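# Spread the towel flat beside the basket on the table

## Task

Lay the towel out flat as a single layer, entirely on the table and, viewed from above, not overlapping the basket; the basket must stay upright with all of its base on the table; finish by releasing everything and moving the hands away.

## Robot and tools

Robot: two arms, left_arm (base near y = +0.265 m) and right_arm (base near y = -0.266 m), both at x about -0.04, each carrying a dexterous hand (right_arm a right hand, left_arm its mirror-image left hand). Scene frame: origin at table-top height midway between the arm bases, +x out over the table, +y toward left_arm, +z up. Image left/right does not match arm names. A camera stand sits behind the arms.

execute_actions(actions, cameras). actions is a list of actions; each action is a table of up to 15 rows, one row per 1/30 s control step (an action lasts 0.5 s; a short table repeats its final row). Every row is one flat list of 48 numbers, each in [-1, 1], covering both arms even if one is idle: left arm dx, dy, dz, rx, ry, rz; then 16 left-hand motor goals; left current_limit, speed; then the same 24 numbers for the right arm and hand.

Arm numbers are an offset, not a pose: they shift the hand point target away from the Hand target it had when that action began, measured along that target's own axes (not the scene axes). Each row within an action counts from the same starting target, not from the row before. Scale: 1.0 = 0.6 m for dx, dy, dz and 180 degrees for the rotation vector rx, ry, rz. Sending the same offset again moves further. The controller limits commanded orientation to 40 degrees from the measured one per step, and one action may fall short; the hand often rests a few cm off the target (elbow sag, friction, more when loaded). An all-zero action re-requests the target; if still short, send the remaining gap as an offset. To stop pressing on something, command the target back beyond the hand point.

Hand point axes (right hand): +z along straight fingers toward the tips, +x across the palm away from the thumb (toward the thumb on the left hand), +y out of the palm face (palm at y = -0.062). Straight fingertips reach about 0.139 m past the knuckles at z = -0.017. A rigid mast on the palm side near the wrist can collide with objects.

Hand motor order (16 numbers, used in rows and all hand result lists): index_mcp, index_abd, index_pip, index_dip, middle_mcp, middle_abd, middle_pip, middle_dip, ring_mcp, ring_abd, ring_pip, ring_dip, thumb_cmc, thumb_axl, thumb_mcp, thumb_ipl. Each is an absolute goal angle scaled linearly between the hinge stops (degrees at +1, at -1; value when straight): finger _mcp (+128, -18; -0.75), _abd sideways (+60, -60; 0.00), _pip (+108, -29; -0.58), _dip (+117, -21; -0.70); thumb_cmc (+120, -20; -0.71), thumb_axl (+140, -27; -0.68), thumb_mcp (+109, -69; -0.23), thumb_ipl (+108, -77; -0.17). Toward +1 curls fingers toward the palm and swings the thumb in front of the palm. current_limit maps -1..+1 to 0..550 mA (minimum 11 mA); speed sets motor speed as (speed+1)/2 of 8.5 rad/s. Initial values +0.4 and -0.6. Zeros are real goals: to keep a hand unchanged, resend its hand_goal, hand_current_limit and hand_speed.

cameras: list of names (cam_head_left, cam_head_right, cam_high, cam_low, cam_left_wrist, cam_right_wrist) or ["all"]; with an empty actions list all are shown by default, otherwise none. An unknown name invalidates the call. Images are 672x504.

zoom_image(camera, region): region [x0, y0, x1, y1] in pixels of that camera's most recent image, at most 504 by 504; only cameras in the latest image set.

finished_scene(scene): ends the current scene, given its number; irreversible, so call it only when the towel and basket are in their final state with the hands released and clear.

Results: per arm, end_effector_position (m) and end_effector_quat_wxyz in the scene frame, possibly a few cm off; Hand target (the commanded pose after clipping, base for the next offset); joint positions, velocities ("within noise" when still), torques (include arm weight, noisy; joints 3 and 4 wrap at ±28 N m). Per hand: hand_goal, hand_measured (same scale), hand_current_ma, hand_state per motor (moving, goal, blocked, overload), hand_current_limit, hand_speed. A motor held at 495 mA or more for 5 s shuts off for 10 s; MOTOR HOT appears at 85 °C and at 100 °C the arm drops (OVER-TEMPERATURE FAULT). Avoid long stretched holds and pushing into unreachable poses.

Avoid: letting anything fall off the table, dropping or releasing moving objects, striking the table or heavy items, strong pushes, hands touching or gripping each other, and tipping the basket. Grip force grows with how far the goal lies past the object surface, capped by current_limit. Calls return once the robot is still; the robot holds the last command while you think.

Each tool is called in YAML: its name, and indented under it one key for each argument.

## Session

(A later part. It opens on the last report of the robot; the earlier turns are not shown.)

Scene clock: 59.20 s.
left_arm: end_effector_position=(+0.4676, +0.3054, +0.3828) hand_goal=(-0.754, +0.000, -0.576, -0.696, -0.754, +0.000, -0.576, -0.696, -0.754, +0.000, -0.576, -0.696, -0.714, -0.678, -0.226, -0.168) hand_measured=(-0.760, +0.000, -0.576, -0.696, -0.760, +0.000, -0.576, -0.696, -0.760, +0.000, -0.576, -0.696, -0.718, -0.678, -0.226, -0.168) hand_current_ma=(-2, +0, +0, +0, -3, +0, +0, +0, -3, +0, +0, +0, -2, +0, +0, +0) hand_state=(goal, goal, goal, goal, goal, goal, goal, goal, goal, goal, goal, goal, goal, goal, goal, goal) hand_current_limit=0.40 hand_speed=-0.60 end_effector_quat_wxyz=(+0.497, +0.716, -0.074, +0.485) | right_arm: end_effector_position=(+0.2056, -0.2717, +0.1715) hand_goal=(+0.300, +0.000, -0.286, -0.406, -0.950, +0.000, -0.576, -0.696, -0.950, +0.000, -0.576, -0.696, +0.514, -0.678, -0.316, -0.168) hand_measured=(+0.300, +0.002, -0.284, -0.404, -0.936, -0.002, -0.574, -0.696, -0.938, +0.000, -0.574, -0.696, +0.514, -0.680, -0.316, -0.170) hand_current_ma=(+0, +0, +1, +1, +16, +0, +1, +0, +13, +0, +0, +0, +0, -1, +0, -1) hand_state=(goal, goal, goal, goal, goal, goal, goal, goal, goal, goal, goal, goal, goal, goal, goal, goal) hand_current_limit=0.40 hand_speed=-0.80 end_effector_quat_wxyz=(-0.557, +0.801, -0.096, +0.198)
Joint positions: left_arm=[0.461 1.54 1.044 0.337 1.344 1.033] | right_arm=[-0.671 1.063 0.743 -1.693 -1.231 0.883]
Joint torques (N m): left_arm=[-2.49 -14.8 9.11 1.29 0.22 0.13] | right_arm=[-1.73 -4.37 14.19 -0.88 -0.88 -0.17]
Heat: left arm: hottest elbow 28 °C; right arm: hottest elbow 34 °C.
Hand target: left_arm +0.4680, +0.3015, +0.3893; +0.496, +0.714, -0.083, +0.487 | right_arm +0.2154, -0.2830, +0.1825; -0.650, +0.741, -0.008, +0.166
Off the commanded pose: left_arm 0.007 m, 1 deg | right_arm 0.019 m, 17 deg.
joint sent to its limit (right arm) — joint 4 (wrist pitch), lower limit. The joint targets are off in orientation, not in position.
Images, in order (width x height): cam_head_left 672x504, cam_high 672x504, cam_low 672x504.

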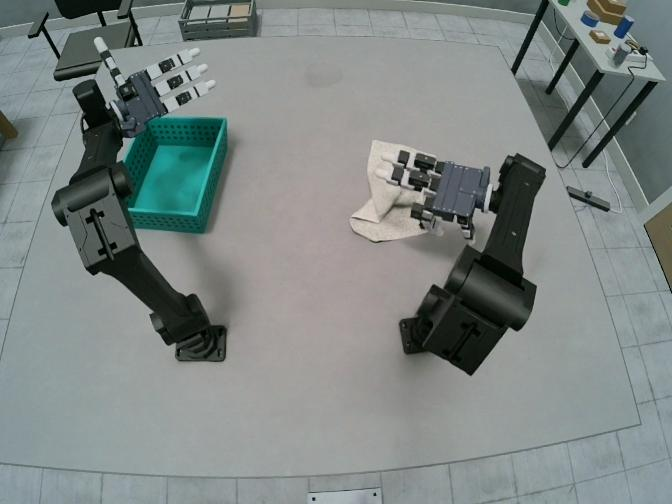

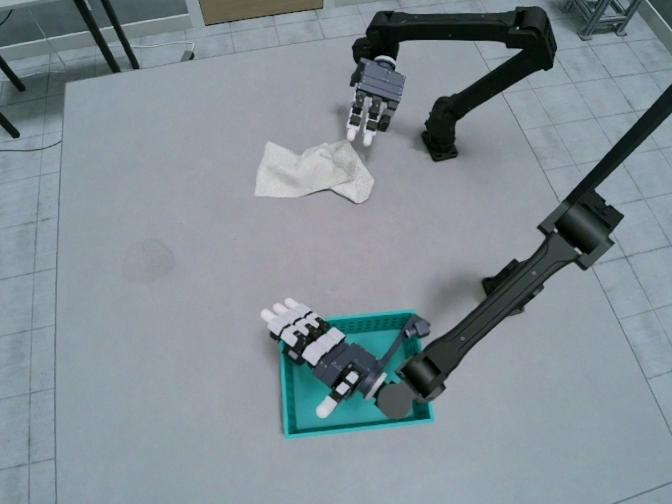

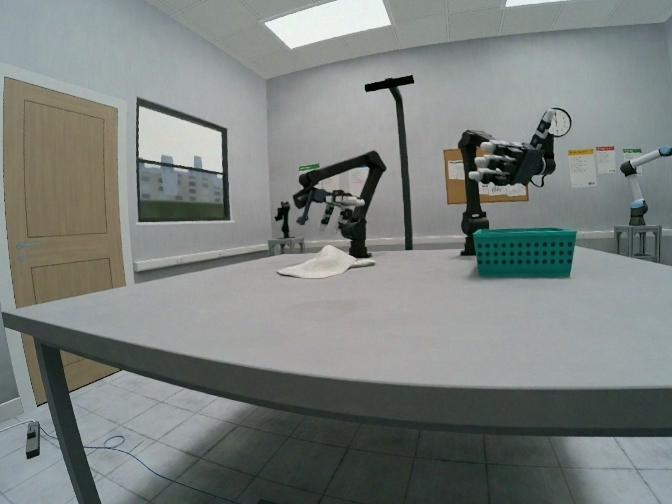

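execute_actions:
  actions:
    - [[0,0,0,0,0,0,-0.754,0,-0.576,-0.696,-0.754,0,-0.576,-0.696,-0.754,0,-0.576,-0.696,-0.714,-0.678,-0.226,-0.168,0.4,-0.6,0.0716,0.0261,0.0358,0,0,0,0.301,0,-0.285,-0.406,-0.95,0,-0.576,-0.696,-0.95,0,-0.576,-0.696,0.514,-0.678,-0.315,-0.168,0.4,-0.8]]
    - [[0,0,0,0,0,0,-0.754,0,-0.576,-0.696,-0.754,0,-0.576,-0.696,-0.754,0,-0.576,-0.696,-0.714,-0.678,-0.226,-0.168,0.4,-0.6,0.0716,0.0261,0.0358,0,0,0,0.301,0,-0.285,-0.406,-0.95,0,-0.576,-0.696,-0.95,0,-0.576,-0.696,0.514,-0.678,-0.315,-0.168,0.4,-0.8]]
    - [[0,0,0,0,0,0,-0.754,0,-0.576,-0.696,-0.754,0,-0.576,-0.696,-0.754,0,-0.576,-0.696,-0.714,-0.678,-0.226,-0.168,0.4,-0.6,0.0716,0.0261,0.0358,0,0,0,0.301,0,-0.285,-0.406,-0.95,0,-0.576,-0.696,-0.95,0,-0.576,-0.696,0.514,-0.678,-0.315,-0.168,0.4,-0.8]]
    - [[0,0,0,0,0,0,-0.754,0,-0.576,-0.696,-0.754,0,-0.576,-0.696,-0.754,0,-0.576,-0.696,-0.714,-0.678,-0.226,-0.168,0.4,-0.6,0.0716,0.0261,0.0358,0,0,0,0.301,0,-0.285,-0.406,-0.95,0,-0.576,-0.696,-0.95,0,-0.576,-0.696,0.514,-0.678,-0.315,-0.168,0.4,-0.8]]
    - [[0,0,0,0,0,0,-0.754,0,-0.576,-0.696,-0.754,0,-0.576,-0.696,-0.754,0,-0.576,-0.696,-0.714,-0.678,-0.226,-0.168,0.4,-0.6,0.0716,0.0261,0.0358,0,0,0,0.301,0,-0.285,-0.406,-0.95,0,-0.576,-0.696,-0.95,0,-0.576,-0.696,0.514,-0.678,-0.315,-0.168,0.4,-0.8]]
    - [[0,0,0,0,0,0,-0.754,0,-0.576,-0.696,-0.754,0,-0.576,-0.696,-0.754,0,-0.576,-0.696,-0.714,-0.678,-0.226,-0.168,0.4,-0.6,0.0716,0.0261,0.0358,0,0,0,0.301,0,-0.285,-0.406,-0.95,0,-0.576,-0.696,-0.95,0,-0.576,-0.696,0.514,-0.678,-0.315,-0.168,0.4,-0.8]]
    - [[0,0,0,0,0,0,-0.754,0,-0.576,-0.696,-0.754,0,-0.576,-0.696,-0.754,0,-0.576,-0.696,-0.714,-0.678,-0.226,-0.168,0.4,-0.6,0.0716,0.0261,0.0358,0,0,0,0.301,0,-0.285,-0.406,-0.95,0,-0.576,-0.696,-0.95,0,-0.576,-0.696,0.514,-0.678,-0.315,-0.168,0.4,-0.8]]
    - [[0,0,0,0,0,0,-0.754,0,-0.576,-0.696,-0.754,0,-0.576,-0.696,-0.754,0,-0.576,-0.696,-0.714,-0.678,-0.226,-0.168,0.4,-0.6,-0.0128,0.0524,0.0054,0,0,0,0.301,0,-0.285,-0.406,-0.95,0,-0.576,-0.696,-0.95,0,-0.576,-0.696,0.514,-0.678,-0.315,-0.168,0.4,-0.8]]
  cameras: ["cam_head_left"]

zoom_image:
  camera: "cam_head_left"
  region: [330, 90, 480, 260]

Scene clock: 64.60 s.
left_arm: end_effector_position=(+0.4676, +0.3054, +0.3828) hand_goal=(-0.754, +0.000, -0.576, -0.696, -0.754, +0.000, -0.576, -0.696, -0.754, +0.000, -0.576, -0.696, -0.714, -0.678, -0.226, -0.168) hand_measured=(-0.760, +0.000, -0.576, -0.696, -0.760, +0.000, -0.576, -0.696, -0.760, +0.000, -0.576, -0.696, -0.718, -0.678, -0.226, -0.168) hand_current_ma=(-2, +0, +0, +0, -3, +0, +0, +0, -3, +0, +0, +0, -2, +0, +0, +0) hand_state=(goal, goal, goal, goal, goal, goal, goal, goal, goal, goal, goal, goal, goal, goal, goal, goal) hand_current_limit=0.40 hand_speed=-0.60 end_effector_quat_wxyz=(+0.497, +0.716, -0.074, +0.485) | right_arm: end_effector_position=(+0.5621, -0.2321, +0.1138) hand_goal=(+0.300, +0.000, -0.286, -0.406, -0.950, +0.000, -0.576, -0.696, -0.950, +0.000, -0.576, -0.696, +0.514, -0.678, -0.316, -0.168) hand_measured=(+0.300, +0.000, -0.284, -0.404, -0.936, -0.002, -0.574, -0.696, -0.938, +0.000, -0.574, -0.696, +0.512, -0.680, -0.316, -0.170) hand_current_ma=(+0, +0, +1, +1, +16, +0, +1, +0, +13, +0, +0, +0, -1, -1, +0, -1) hand_state=(goal, goal, goal, goal, goal, goal, goal, goal, goal, goal, goal, goal, goal, goal, goal, goal) hand_current_limit=0.40 hand_speed=-0.80 end_effector_quat_wxyz=(-0.658, +0.735, +0.016, +0.162)
Joint positions: left_arm=[0.461 1.54 1.044 0.337 1.344 1.033] | right_arm=[-0.28 1.982 1.546 -1.162 -1.49 1.281]
Joint torques (N m): left_arm=[-2.43 -14.86 9.11 1.29 0.22 0.13] | right_arm=[0.26 -20.78 10.04 0.49 -1.08 0.04]
Heat: left arm: hottest elbow 28 °C; right arm: hottest elbow 34 °C.
Hand target: left_arm +0.4680, +0.3015, +0.3893; +0.496, +0.714, -0.083, +0.487 | right_arm +0.5604, -0.2243, +0.1001; -0.650, +0.741, -0.008, +0.166
Off the commanded pose: left_arm 0.007 m, 1 deg | right_arm 0.016 m, 3 deg.
Images, in order (width x height): cam_head_left 672x504.

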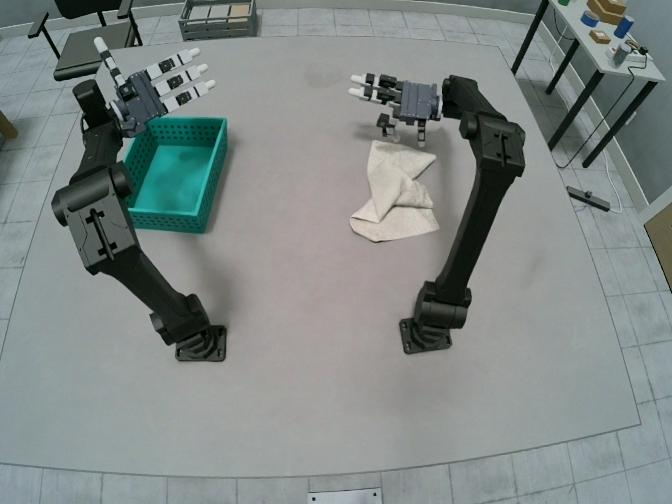

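Scaled by 2.965.

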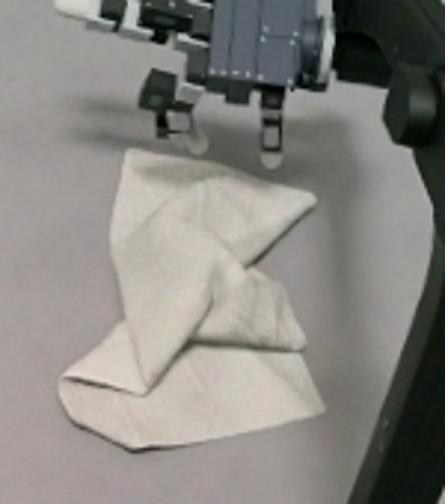

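execute_actions:
  actions:
    - [[0,0,0,0,0,0,-0.754,0,-0.576,-0.696,-0.754,0,-0.576,-0.696,-0.754,0,-0.576,-0.696,-0.714,-0.678,-0.226,-0.168,0.4,-0.6,-0.0748,0.0346,-0.0121,0,0,0,0.301,0,-0.285,-0.406,-0.95,0,-0.576,-0.696,-0.95,0,-0.576,-0.696,0.514,-0.678,-0.315,-0.168,0.4,-0.8]]
    - [[0,0,0,0,0,0,-0.754,0,-0.576,-0.696,-0.754,0,-0.576,-0.696,-0.754,0,-0.576,-0.696,-0.714,-0.678,-0.226,-0.168,0.4,-0.6,-0.0138,0.0563,0.0058,0,0,0,0.301,0,-0.285,-0.406,-0.95,0,-0.576,-0.696,-0.95,0,-0.576,-0.696,0.514,-0.678,-0.315,-0.168,0.4,-0.8]]
    - [[0,0,0,0,0,0,-0.754,0,-0.576,-0.696,-0.754,0,-0.576,-0.696,-0.754,0,-0.576,-0.696,-0.714,-0.678,-0.226,-0.168,0.4,-0.6,0.0473,0.0102,0.0127,0,0,0,0.301,0,-0.285,-0.406,-0.95,0,-0.576,-0.696,-0.95,0,-0.576,-0.696,0.514,-0.678,-0.315,-0.168,0.4,-0.8]]
    - [[0,0,0,0,0,0,-0.754,0,-0.576,-0.696,-0.754,0,-0.576,-0.696,-0.754,0,-0.576,-0.696,-0.714,-0.678,-0.226,-0.168,0.4,-0.6,0.063,0.0137,0.017,0,0,0,0.301,0,-0.285,-0.406,-0.95,0,-0.576,-0.696,-0.95,0,-0.576,-0.696,0.514,-0.678,-0.315,-0.168,0.4,-0.8]]
  cameras: ["cam_head_left"]

zoom_image:
  camera: "cam_head_left"
  region: [330, 90, 480, 260]

Scene clock: 67.53 s.
left_arm: end_effector_position=(+0.4676, +0.3054, +0.3828) hand_goal=(-0.754, +0.000, -0.576, -0.696, -0.754, +0.000, -0.576, -0.696, -0.754, +0.000, -0.576, -0.696, -0.714, -0.678, -0.226, -0.168) hand_measured=(-0.760, +0.000, -0.576, -0.696, -0.760, +0.000, -0.576, -0.696, -0.760, +0.000, -0.576, -0.696, -0.718, -0.678, -0.226, -0.168) hand_current_ma=(-2, +0, +0, +0, -3, +0, +0, +0, -3, +0, +0, +0, -2, +0, +0, +0) hand_state=(goal, goal, goal, goal, goal, goal, goal, goal, goal, goal, goal, goal, goal, goal, goal, goal) hand_current_limit=0.40 hand_speed=-0.60 end_effector_quat_wxyz=(+0.497, +0.716, -0.074, +0.485) | right_arm: end_effector_position=(+0.5860, -0.2313, +0.0653) hand_goal=(+0.300, +0.000, -0.286, -0.406, -0.950, +0.000, -0.576, -0.696, -0.950, +0.000, -0.576, -0.696, +0.514, -0.678, -0.316, -0.168) hand_measured=(+0.302, +0.000, -0.284, -0.404, -0.936, -0.002, -0.574, -0.696, -0.938, +0.000, -0.574, -0.696, +0.472, -0.676, -0.342, -0.180) hand_current_ma=(+0, +0, +1, +1, +16, +0, +1, +0, +13, +0, +0, +0, -73, +1, -48, -15) hand_state=(goal, goal, goal, goal, goal, goal, goal, goal, goal, goal, goal, goal, blocked, goal, blocked, goal) hand_current_limit=0.40 hand_speed=-0.80 end_effector_quat_wxyz=(-0.650, +0.740, +0.000, +0.172)
Joint positions: left_arm=[0.461 1.54 1.044 0.337 1.344 1.033] | right_arm=[-0.267 2.007 1.425 -0.505 -1.463 1.798]
Joint torques (N m): left_arm=[-2.49 -14.86 9.11 1.28 0.22 0.13] | right_arm=[-0.03 -17.85 11.22 1.36 -0.79 -0.18]
Heat: left arm: hottest elbow 28 °C; right arm: hottest elbow 34 °C.
Hand target: left_arm +0.4680, +0.3015, +0.3893; +0.496, +0.714, -0.083, +0.487 | right_arm +0.5905, -0.2242, +0.0353; -0.650, +0.741, -0.008, +0.167
Off the commanded pose: left_arm 0.007 m, 1 deg | right_arm 0.031 m, 1 deg.
Images, in order (width x height): cam_head_left 672x504.

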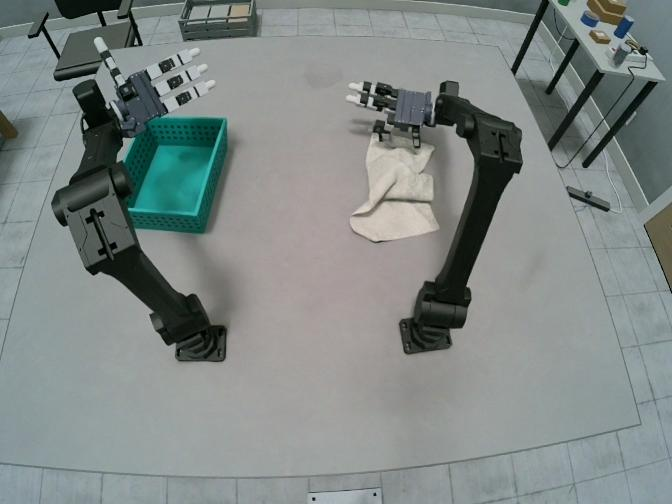

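Scaled by 2.965.

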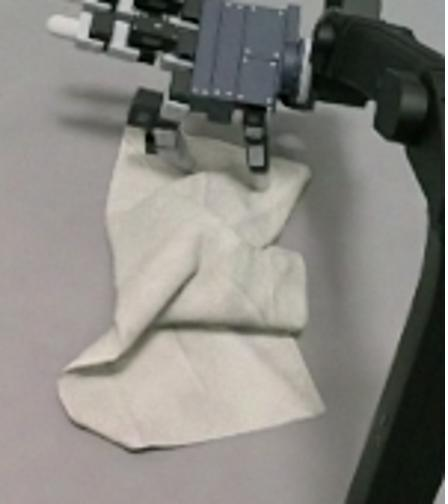

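execute_actions:
  actions:
    - [[0,0,0,0,0,0,-0.754,0,-0.576,-0.696,-0.754,0,-0.576,-0.696,-0.754,0,-0.576,-0.696,-0.714,-0.678,-0.226,-0.168,0.4,-0.6,0.063,0.0137,0.017,0,0,0,0.301,0,-0.285,-0.406,-0.95,0,-0.576,-0.696,-0.95,0,-0.576,-0.696,0.514,-0.678,-0.315,-0.168,0.4,-0.8]]
    - [[0,0,0,0,0,0,-0.754,0,-0.576,-0.696,-0.754,0,-0.576,-0.696,-0.754,0,-0.576,-0.696,-0.714,-0.678,-0.226,-0.168,0.4,-0.6,0.063,0.0137,0.017,0,0,0,0.301,0,-0.285,-0.406,-0.95,0,-0.576,-0.696,-0.95,0,-0.576,-0.696,0.514,-0.678,-0.315,-0.168,0.4,-0.8]]
    - [[0,0,0,0,0,0,-0.754,0,-0.576,-0.696,-0.754,0,-0.576,-0.696,-0.754,0,-0.576,-0.696,-0.714,-0.678,-0.226,-0.168,0.4,-0.6,0.063,0.0137,0.017,0,0,0,0.301,0,-0.285,-0.406,-0.95,0,-0.576,-0.696,-0.95,0,-0.576,-0.696,0.514,-0.678,-0.315,-0.168,0.4,-0.8]]
    - [[0,0,0,0,0,0,-0.754,0,-0.576,-0.696,-0.754,0,-0.576,-0.696,-0.754,0,-0.576,-0.696,-0.714,-0.678,-0.226,-0.168,0.4,-0.6,0.063,0.0137,0.017,0,0,0,0.301,0,-0.285,-0.406,-0.95,0,-0.576,-0.696,-0.95,0,-0.576,-0.696,0.514,-0.678,-0.315,-0.168,0.4,-0.8]]
  cameras: ["cam_head_left"]

zoom_image:
  camera: "cam_head_left"
  region: [330, 60, 480, 260]

Scene clock: 70.17 s.
left_arm: end_effector_position=(+0.4676, +0.3054, +0.3828) hand_goal=(-0.754, +0.000, -0.576, -0.696, -0.754, +0.000, -0.576, -0.696, -0.754, +0.000, -0.576, -0.696, -0.714, -0.678, -0.226, -0.168) hand_measured=(-0.760, +0.000, -0.576, -0.696, -0.760, +0.000, -0.576, -0.696, -0.760, +0.000, -0.576, -0.696, -0.718, -0.678, -0.226, -0.168) hand_current_ma=(-2, +0, +0, +0, -3, +0, +0, +0, -3, +0, +0, +0, -2, +0, +0, +0) hand_state=(goal, goal, goal, goal, goal, goal, goal, goal, goal, goal, goal, goal, goal, goal, goal, goal) hand_current_limit=0.40 hand_speed=-0.60 end_effector_quat_wxyz=(+0.497, +0.716, -0.074, +0.485) | right_arm: end_effector_position=(+0.7436, -0.2346, +0.0697) hand_goal=(+0.300, +0.000, -0.286, -0.406, -0.950, +0.000, -0.576, -0.696, -0.950, +0.000, -0.576, -0.696, +0.514, -0.678, -0.316, -0.168) hand_measured=(+0.302, +0.000, -0.284, -0.404, -0.936, -0.002, -0.574, -0.696, -0.938, +0.000, -0.574, -0.696, +0.474, -0.676, -0.338, -0.178) hand_current_ma=(+0, +0, +1, +1, +16, +0, +1, +0, +13, +0, +0, +0, -68, +1, -37, -14) hand_state=(goal, goal, goal, goal, goal, goal, goal, goal, goal, goal, goal, goal, blocked, goal, blocked, goal) hand_current_limit=0.40 hand_speed=-0.80 end_effector_quat_wxyz=(-0.646, +0.742, +0.002, +0.182)
Joint positions: left_arm=[0.461 1.54 1.044 0.337 1.344 1.033] | right_arm=[-0.226 2.346 2.007 -0.437 -1.427 2.093]
Joint torques (N m): left_arm=[-2.43 -14.86 9.11 1.29 0.23 0.13] | right_arm=[0.21 -23.12 15.31 0.87 -0.74 -0.06]
Heat: left arm: hottest elbow 28 °C; right arm: hottest elbow 34 °C.
Hand target: left_arm +0.4680, +0.3015, +0.3893; +0.496, +0.714, -0.083, +0.487 | right_arm +0.7505, -0.2249, +0.0349; -0.650, +0.741, -0.009, +0.166
Off the commanded pose: left_arm 0.007 m, 1 deg | right_arm 0.037 m, 2 deg.
joint sent to its limit (right arm) — joint 6 (wrist roll), upper limit. The joint targets still meet the commanded pose.
Images, in order (width x height): cam_head_left 672x504.

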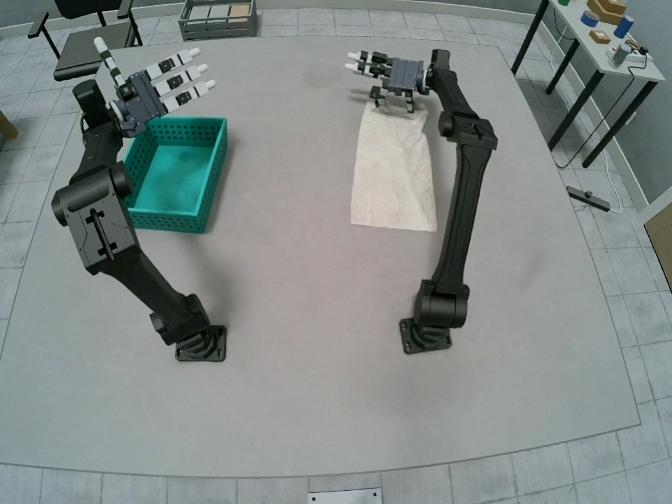

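Scaled by 2.520.

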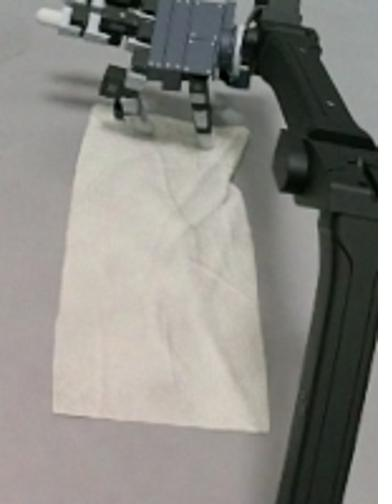

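execute_actions:
  actions:
    - [[0,0,0,0,0,0,-0.754,0,-0.576,-0.696,-0.754,0,-0.576,-0.696,-0.754,0,-0.576,-0.696,-0.714,-0.678,-0.226,-0.168,0.4,-0.6,0.0157,-0.0644,-0.0065,0,0,0,0.301,0,-0.285,-0.406,-0.95,0,-0.576,-0.696,-0.95,0,-0.576,-0.696,0.514,-0.678,-0.315,-0.168,0.4,-0.8]]
    - [[0,0,0,0,0,0,-0.754,0,-0.576,-0.696,-0.754,0,-0.576,-0.696,-0.754,0,-0.576,-0.696,-0.714,-0.678,-0.226,-0.168,0.4,-0.6,0.0157,-0.0644,-0.0065,0,0,0,0.301,0,-0.285,-0.406,-0.95,0,-0.576,-0.696,-0.95,0,-0.576,-0.696,0.514,-0.678,-0.315,-0.168,0.4,-0.8]]
  cameras: ["cam_head_left","cam_low","cam_high"]

zoom_image:
  camera: "cam_head_left"
  region: [340, 80, 460, 250]

zoom_image:
  camera: "cam_high"
  region: [190, 100, 370, 220]

zoom_image:
  camera: "cam_low"
  region: [240, 220, 400, 300]

Scene clock: 71.67 s.
left_arm: end_effector_position=(+0.4676, +0.3054, +0.3828) hand_goal=(-0.754, +0.000, -0.576, -0.696, -0.754, +0.000, -0.576, -0.696, -0.754, +0.000, -0.576, -0.696, -0.714, -0.678, -0.226, -0.168) hand_measured=(-0.760, +0.000, -0.576, -0.696, -0.760, +0.000, -0.576, -0.696, -0.760, +0.000, -0.576, -0.696, -0.718, -0.678, -0.226, -0.168) hand_current_ma=(-2, +0, +0, +0, -3, +0, +0, +0, -3, +0, +0, +0, -2, +0, +0, +0) hand_state=(goal, goal, goal, goal, goal, goal, goal, goal, goal, goal, goal, goal, goal, goal, goal, goal) hand_current_limit=0.40 hand_speed=-0.60 end_effector_quat_wxyz=(+0.497, +0.716, -0.074, +0.485) | right_arm: end_effector_position=(+0.7393, -0.2336, +0.0913) hand_goal=(+0.300, +0.000, -0.286, -0.406, -0.950, +0.000, -0.576, -0.696, -0.950, +0.000, -0.576, -0.696, +0.514, -0.678, -0.316, -0.168) hand_measured=(+0.302, +0.000, -0.284, -0.404, -0.936, -0.002, -0.574, -0.696, -0.938, +0.000, -0.574, -0.696, +0.510, -0.676, -0.318, -0.170) hand_current_ma=(+0, +0, +1, +1, +16, +0, +1, +0, +13, +0, +0, +0, -2, +1, +0, -1) hand_state=(goal, goal, goal, goal, goal, goal, goal, goal, goal, goal, goal, goal, goal, goal, goal, goal) hand_current_limit=0.40 hand_speed=-0.80 end_effector_quat_wxyz=(-0.650, +0.744, -0.024, +0.152)
Joint positions: left_arm=[0.461 1.54 1.044 0.337 1.344 1.033] | right_arm=[-0.226 2.346 2.081 -0.591 -1.427 2.093]
Joint torques (N m): left_arm=[-2.43 -14.86 9.1 1.29 0.22 0.13] | right_arm=[0.21 -29.86 16.42 0.75 -0.89 -0.04]
Heat: left arm: hottest elbow 28 °C; right arm: hottest elbow 35 °C.
Hand target: left_arm +0.4680, +0.3015, +0.3893; +0.496, +0.714, -0.083, +0.487 | right_arm +0.7506, -0.2247, +0.1149; -0.650, +0.741, -0.008, +0.167
Off the commanded pose: left_arm 0.007 m, 1 deg | right_arm 0.028 m, 2 deg.
joint sent to its limit (right arm) — joint 6 (wrist roll), upper limit. The joint targets still meet the commanded pose.
Images, in order (width x height): cam_head_left 672x504, cam_high 672x504, cam_low 672x504.

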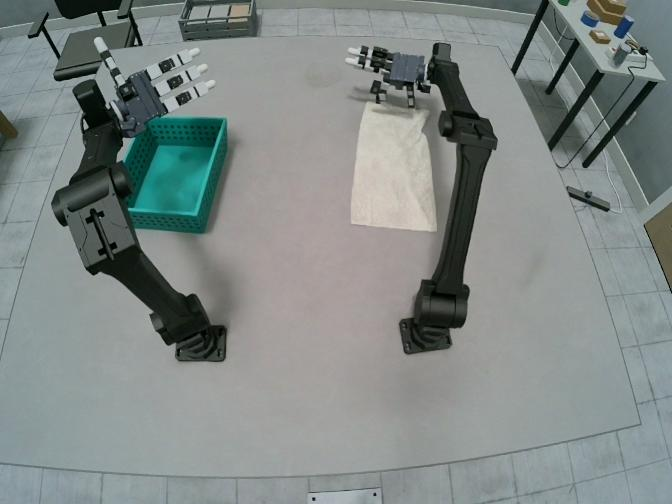

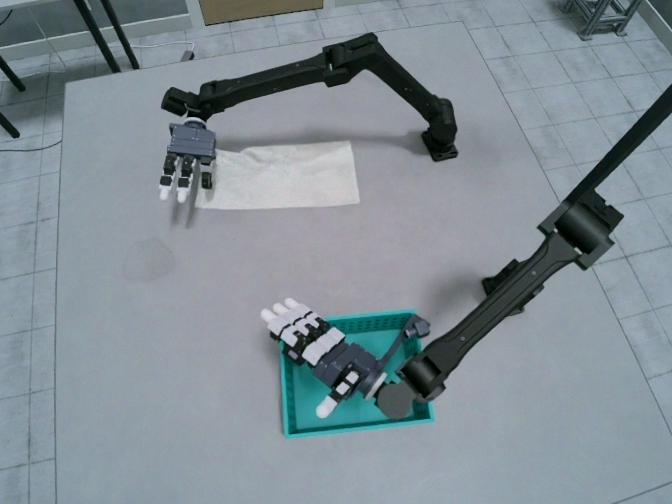

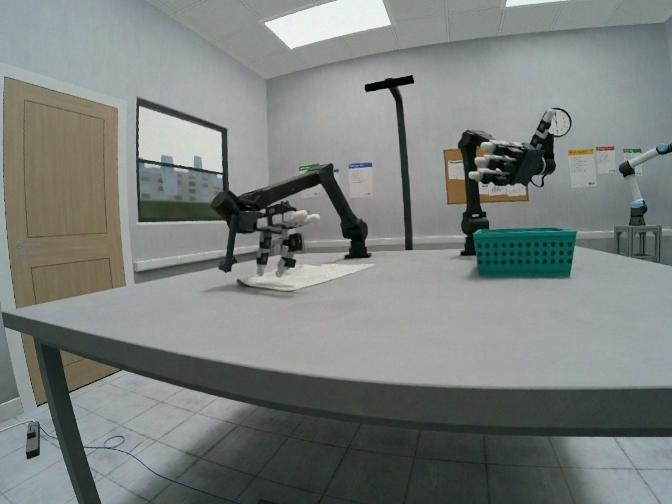

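Scaled by 2.965.

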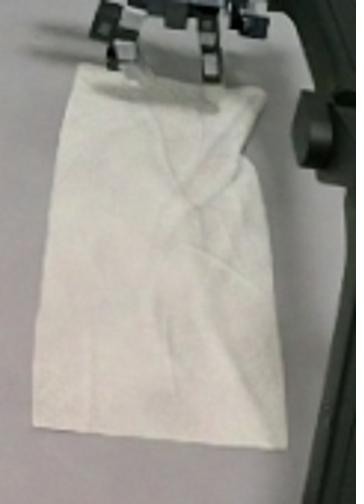

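Scaled by 2.800.

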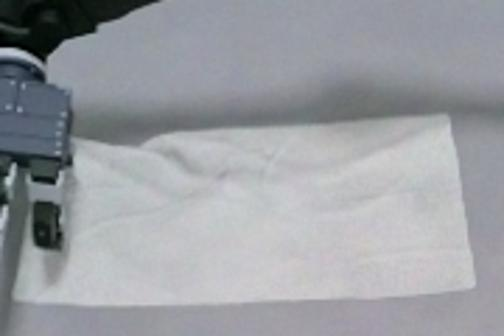

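Scaled by 3.150.

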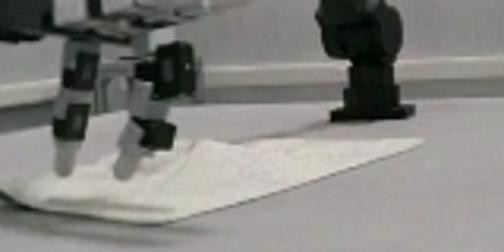

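execute_actions:
  actions:
    - [[0,0,0,0,0,0,-0.754,0,-0.576,-0.696,-0.754,0,-0.576,-0.696,-0.754,0,-0.576,-0.696,-0.714,-0.678,-0.226,-0.168,0.4,-0.6,-0.0088,0.0238,-0.0849,0,0,0,0.0,0,-0.285,-0.406,-0.95,0,-0.576,-0.696,-0.95,0,-0.576,-0.696,0.514,-0.678,-0.315,-0.168,0.4,-0.7]]
    - [[0,0,0,0,0,0,-0.754,0,-0.576,-0.696,-0.754,0,-0.576,-0.696,-0.754,0,-0.576,-0.696,-0.714,-0.678,-0.226,-0.168,0.4,-0.6,-0.0138,0.0563,0.0058,0,0,0,0.0,0,-0.285,-0.406,-0.95,0,-0.576,-0.696,-0.95,0,-0.576,-0.696,0.514,-0.678,-0.315,-0.168,0.4,-0.7]]
  cameras: ["cam_head_left","cam_low"]

zoom_image:
  camera: "cam_head_left"
  region: [340, 60, 460, 180]

Scene clock: 73.67 s.
left_arm: end_effector_position=(+0.4676, +0.3054, +0.3828) hand_goal=(-0.754, +0.000, -0.576, -0.696, -0.754, +0.000, -0.576, -0.696, -0.754, +0.000, -0.576, -0.696, -0.714, -0.678, -0.226, -0.168) hand_measured=(-0.760, +0.000, -0.576, -0.696, -0.760, +0.000, -0.576, -0.696, -0.760, +0.000, -0.576, -0.696, -0.718, -0.678, -0.226, -0.168) hand_current_ma=(-2, +0, +0, +0, -3, +0, +0, +0, -3, +0, +0, +0, -2, +0, +0, +0) hand_state=(goal, goal, goal, goal, goal, goal, goal, goal, goal, goal, goal, goal, goal, goal, goal, goal) hand_current_limit=0.40 hand_speed=-0.60 end_effector_quat_wxyz=(+0.497, +0.716, -0.074, +0.485) | right_arm: end_effector_position=(+0.7245, -0.2716, +0.0828) hand_goal=(+0.000, +0.000, -0.286, -0.406, -0.950, +0.000, -0.576, -0.696, -0.950, +0.000, -0.576, -0.696, +0.514, -0.678, -0.316, -0.168) hand_measured=(+0.012, +0.000, -0.284, -0.404, -0.936, -0.002, -0.574, -0.696, -0.938, +0.000, -0.574, -0.696, +0.512, -0.676, -0.316, -0.170) hand_current_ma=(+11, +0, +1, +1, +16, +0, +1, +0, +13, +0, +0, +0, -1, +1, +0, -1) hand_state=(goal, goal, goal, goal, goal, goal, goal, goal, goal, goal, goal, goal, goal, goal, goal, goal) hand_current_limit=0.40 hand_speed=-0.70 end_effector_quat_wxyz=(-0.652, +0.739, -0.015, +0.169)
Joint positions: left_arm=[0.461 1.54 1.044 0.337 1.344 1.033] | right_arm=[-0.282 2.351 2.085 -0.806 -1.466 1.837]
Joint torques (N m): left_arm=[-2.49 -14.86 9.11 1.29 0.22 0.13] | right_arm=[-1.03 -25.17 16.09 0.5 -1.03 -0.17]
Heat: left arm: hottest elbow 28 °C; right arm: hottest elbow 35 °C.
Hand target: left_arm +0.4680, +0.3015, +0.3893; +0.496, +0.714, -0.083, +0.487 | right_arm +0.7353, -0.2745, +0.0700; -0.650, +0.741, -0.008, +0.166
Off the commanded pose: left_arm 0.007 m, 1 deg | right_arm 0.017 m, 1 deg.
Images, in order (width x height): cam_head_left 672x504, cam_low 672x504.

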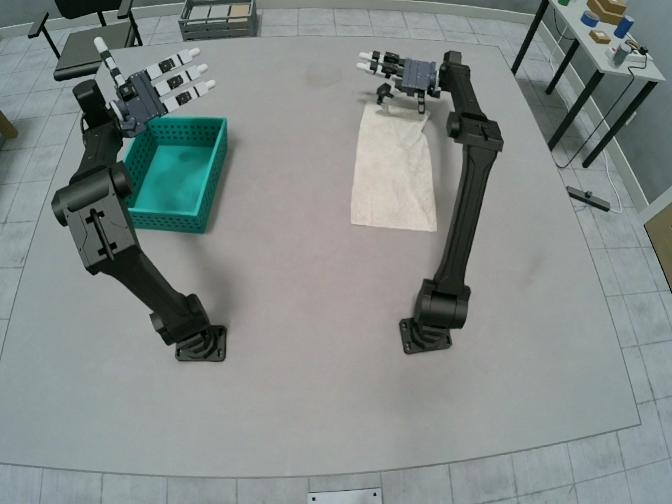

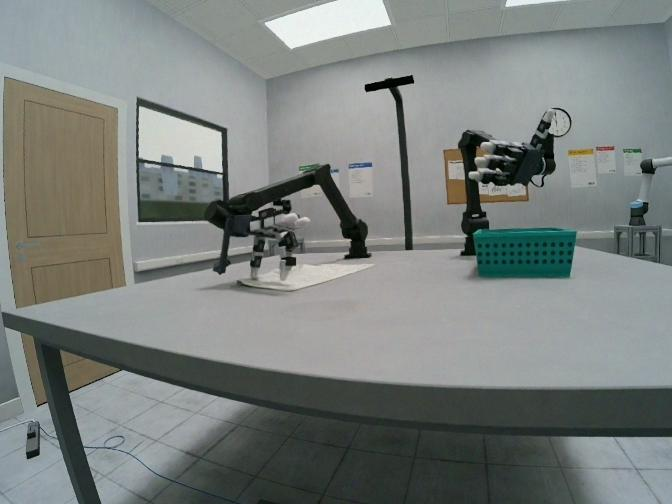

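Scaled by 4.200.

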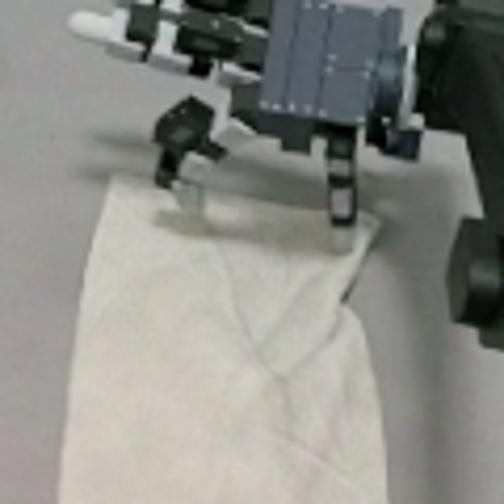

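execute_actions:
  actions:
    - [[0,0,0,0,0,0,-0.754,0,-0.576,-0.696,-0.754,0,-0.576,-0.696,-0.754,0,-0.576,-0.696,-0.714,-0.678,-0.226,-0.168,0.4,-0.6,-0.0062,0.0615,-0.0263,0,0,0,0.0,0,-0.285,-0.406,-0.95,0,-0.576,-0.696,-0.95,0,-0.576,-0.696,0.514,-0.678,-0.315,-0.168,0.4,-0.7]]
    - [[0,0,0,0,0,0,-0.754,0,-0.576,-0.696,-0.754,0,-0.576,-0.696,-0.754,0,-0.576,-0.696,-0.714,-0.678,-0.226,-0.168,0.4,-0.6,0,0,0,0,0,0,0.0,0,-0.285,-0.406,-0.95,0,-0.576,-0.696,-0.95,0,-0.576,-0.696,0.514,-0.678,-0.315,-0.168,0.4,-0.7]]
    - [[0,0,0,0,0,0,-0.754,0,-0.576,-0.696,-0.754,0,-0.576,-0.696,-0.754,0,-0.576,-0.696,-0.714,-0.678,-0.226,-0.168,0.4,-0.6,0.0473,0.0102,0.0127,0,0,0,0.0,0,-0.285,-0.406,-0.95,0,-0.576,-0.696,-0.95,0,-0.576,-0.696,0.514,-0.678,-0.315,-0.168,0.4,-0.7]]
    - [[0,0,0,0,0,0,-0.754,0,-0.576,-0.696,-0.754,0,-0.576,-0.696,-0.754,0,-0.576,-0.696,-0.714,-0.678,-0.226,-0.168,0.4,-0.6,0.0236,0.0051,0.0064,0,0,0,0.0,0,-0.285,-0.406,-0.95,0,-0.576,-0.696,-0.95,0,-0.576,-0.696,0.514,-0.678,-0.315,-0.168,0.4,-0.7]]
  cameras: ["cam_head_left","cam_low"]

zoom_image:
  camera: "cam_head_left"
  region: [340, 60, 460, 180]

Scene clock: 76.43 s.
left_arm: end_effector_position=(+0.4676, +0.3054, +0.3828) hand_goal=(-0.754, +0.000, -0.576, -0.696, -0.754, +0.000, -0.576, -0.696, -0.754, +0.000, -0.576, -0.696, -0.714, -0.678, -0.226, -0.168) hand_measured=(-0.760, +0.000, -0.576, -0.696, -0.760, +0.000, -0.576, -0.696, -0.760, +0.000, -0.576, -0.696, -0.718, -0.678, -0.226, -0.168) hand_current_ma=(-2, +0, +0, +0, -3, +0, +0, +0, -3, +0, +0, +0, -2, +0, +0, +0) hand_state=(goal, goal, goal, goal, goal, goal, goal, goal, goal, goal, goal, goal, goal, goal, goal, goal) hand_current_limit=0.40 hand_speed=-0.60 end_effector_quat_wxyz=(+0.497, +0.716, -0.074, +0.485) | right_arm: end_effector_position=(+0.7733, -0.2879, +0.0738) hand_goal=(+0.000, +0.000, -0.286, -0.406, -0.950, +0.000, -0.576, -0.696, -0.950, +0.000, -0.576, -0.696, +0.514, -0.678, -0.316, -0.168) hand_measured=(+0.010, +0.000, -0.284, -0.404, -0.936, -0.002, -0.574, -0.696, -0.938, +0.000, -0.574, -0.696, +0.490, -0.676, -0.326, -0.172) hand_current_ma=(+9, +0, +1, +1, +16, +0, +1, +0, +13, +0, +0, +0, -31, +0, -10, -3) hand_state=(goal, goal, goal, goal, goal, goal, goal, goal, goal, goal, goal, goal, blocked, goal, goal, goal) hand_current_limit=0.40 hand_speed=-0.70 end_effector_quat_wxyz=(-0.652, +0.736, -0.005, +0.180)
Joint positions: left_arm=[0.461 1.54 1.044 0.337 1.344 1.033] | right_arm=[-0.289 2.549 2.433 -0.958 -1.475 1.807]
Joint torques (N m): left_arm=[-2.49 -14.8 9.11 1.29 0.23 0.13] | right_arm=[-1.32 -25.05 15.56 0.62 -0.86 -0.21]
Heat: left arm: hottest elbow 28 °C; right arm: hottest elbow 35 °C.
Hand target: left_arm +0.4680, +0.3015, +0.3893; +0.496, +0.714, -0.083, +0.487 | right_arm +0.7802, -0.2948, +0.0349; -0.650, +0.741, -0.008, +0.166
Off the commanded pose: left_arm 0.007 m, 1 deg | right_arm 0.040 m, 2 deg.
Images, in order (width x height): cam_head_left 672x504, cam_low 672x504.

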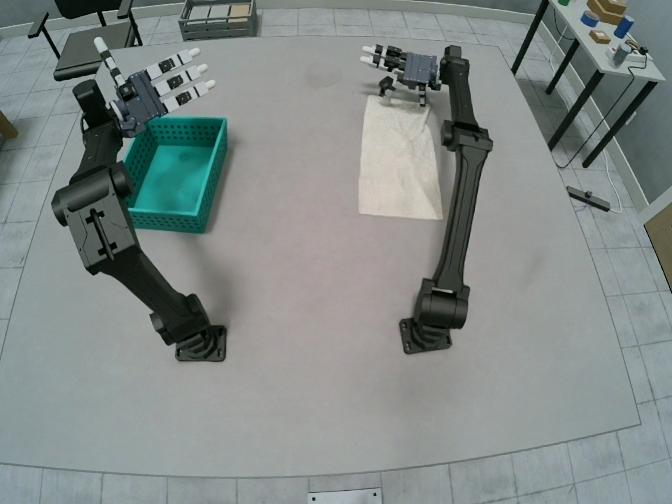

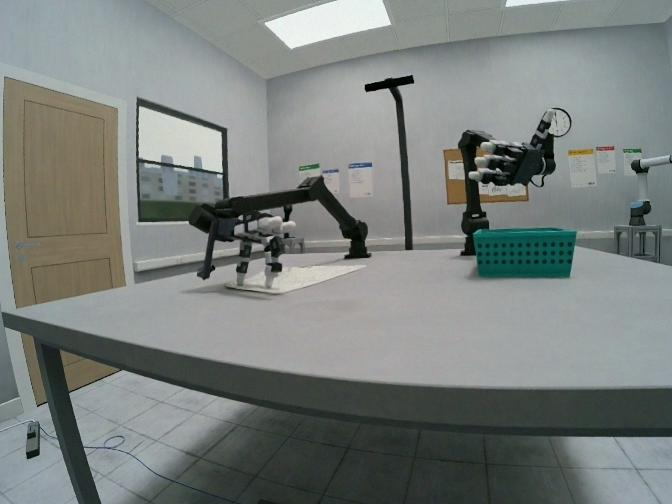

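Scaled by 4.200.

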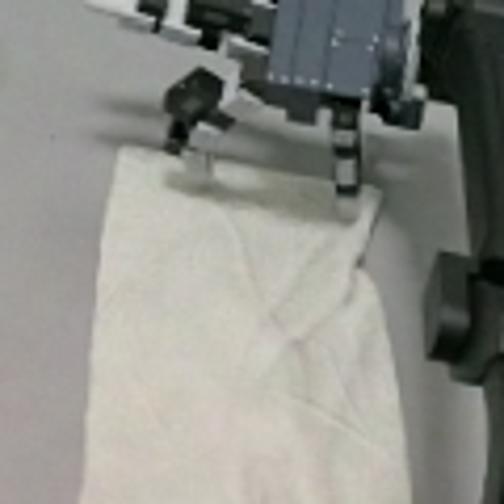

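zoom_image:
  camera: "cam_head_left"
  region: [385, 90, 445, 160]

execute_actions:
  actions:
    - [[0,0,0,0,0,0,-0.754,0,-0.576,-0.696,-0.754,0,-0.576,-0.696,-0.754,0,-0.576,-0.696,-0.714,-0.678,-0.226,-0.168,0.4,-0.6,0.0157,-0.0644,-0.0065,0,0,0,0.301,0,-0.285,-0.406,-0.95,0,-0.576,-0.696,-0.95,0,-0.576,-0.696,0.514,-0.678,-0.315,-0.168,0.4,-0.8]]
    - [[0,0,0,0,0,0,-0.754,0,-0.576,-0.696,-0.754,0,-0.576,-0.696,-0.754,0,-0.576,-0.696,-0.714,-0.678,-0.226,-0.168,0.4,-0.6,0.0157,-0.0644,-0.0065,0,0,0,0.301,0,-0.285,-0.406,-0.95,0,-0.576,-0.696,-0.95,0,-0.576,-0.696,0.514,-0.678,-0.315,-0.168,0.4,-0.8]]
  cameras: ["cam_head_left","cam_low","cam_high","cam_right_wrist"]

zoom_image:
  camera: "cam_high"
  region: [180, 110, 280, 220]

zoom_image:
  camera: "cam_low"
  region: [210, 240, 370, 300]

Scaled by 7.200.

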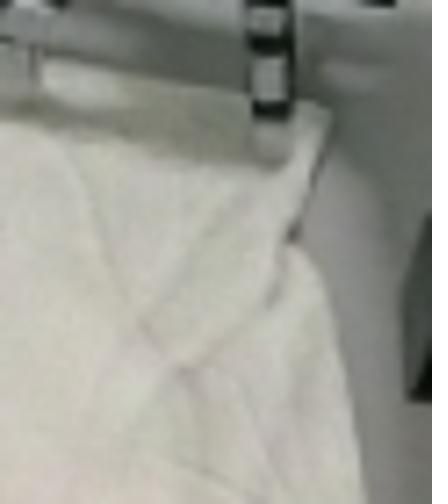

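Scene clock: 78.23 s.
left_arm: end_effector_position=(+0.4676, +0.3054, +0.3828) hand_goal=(-0.754, +0.000, -0.576, -0.696, -0.754, +0.000, -0.576, -0.696, -0.754, +0.000, -0.576, -0.696, -0.714, -0.678, -0.226, -0.168) hand_measured=(-0.760, +0.000, -0.576, -0.696, -0.760, +0.000, -0.576, -0.696, -0.760, +0.000, -0.576, -0.696, -0.718, -0.678, -0.226, -0.168) hand_current_ma=(-2, +0, +0, +0, -3, +0, +0, +0, -3, +0, +0, +0, -2, +0, +0, +0) hand_state=(goal, goal, goal, goal, goal, goal, goal, goal, goal, goal, goal, goal, goal, goal, goal, goal) hand_current_limit=0.40 hand_speed=-0.60 end_effector_quat_wxyz=(+0.497, +0.716, -0.074, +0.485) | right_arm: end_effector_position=(+0.7736, -0.2883, +0.1241) hand_goal=(+0.300, +0.000, -0.286, -0.406, -0.950, +0.000, -0.576, -0.696, -0.950, +0.000, -0.576, -0.696, +0.514, -0.678, -0.316, -0.168) hand_measured=(+0.300, +0.000, -0.284, -0.404, -0.936, -0.002, -0.574, -0.696, -0.938, +0.000, -0.574, -0.696, +0.510, -0.676, -0.318, -0.170) hand_current_ma=(+0, +0, +1, +1, +16, +0, +1, +0, +13, +0, +0, +0, -3, +0, +0, -1) hand_state=(goal, goal, goal, goal, goal, goal, goal, goal, goal, goal, goal, goal, goal, goal, goal, goal) hand_current_limit=0.40 hand_speed=-0.80 end_effector_quat_wxyz=(-0.653, +0.738, -0.015, +0.172)
Joint positions: left_arm=[0.461 1.54 1.044 0.337 1.344 1.033] | right_arm=[-0.289 2.549 2.567 -1.096 -1.47 1.828]
Joint torques (N m): left_arm=[-2.43 -14.86 9.11 1.31 0.22 0.13] | right_arm=[-1.32 -28.22 16.66 0.43 -0.99 -0.09]
Heat: left arm: hottest elbow 29 °C; right arm: hottest elbow 36 °C.
Hand target: left_arm +0.4680, +0.3015, +0.3893; +0.496, +0.714, -0.083, +0.487 | right_arm +0.7803, -0.2947, +0.1150; -0.650, +0.741, -0.008, +0.167
Off the commanded pose: left_arm 0.007 m, 1 deg | right_arm 0.013 m, 1 deg.
Images, in order (width x height): cam_head_left 672x504, cam_high 672x504, cam_low 672x504, cam_right_wrist 672x504.

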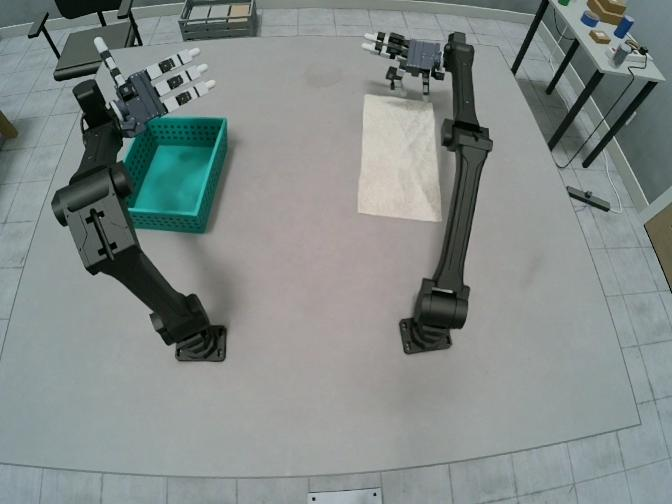

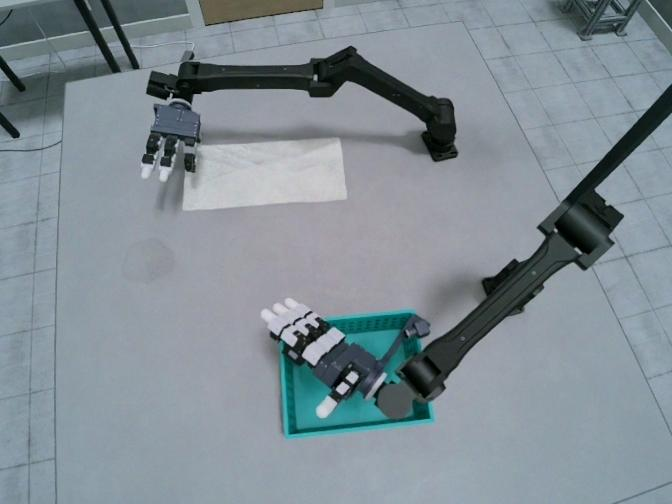

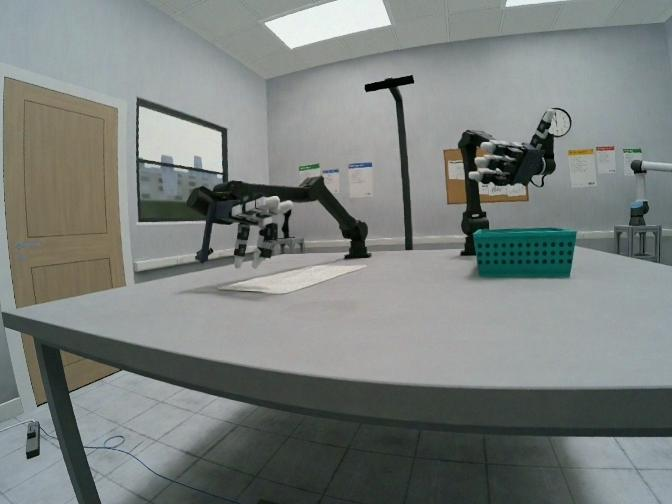

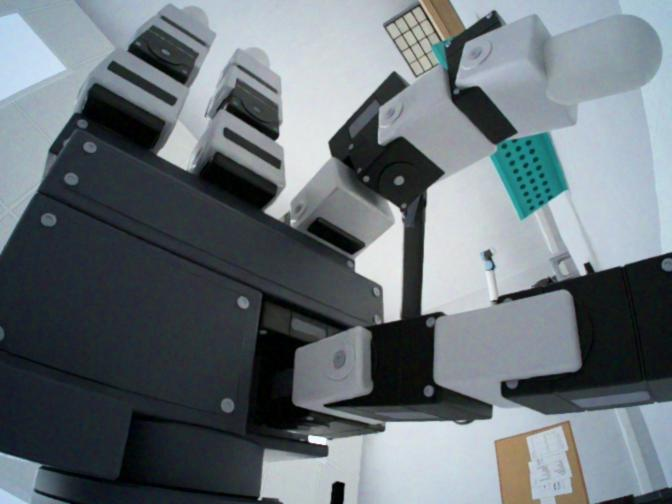

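Scaled by 4.582.

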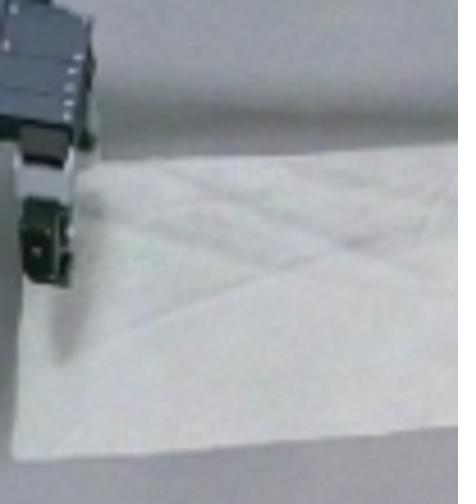

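Scaled by 3.150.

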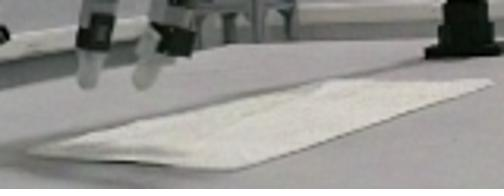

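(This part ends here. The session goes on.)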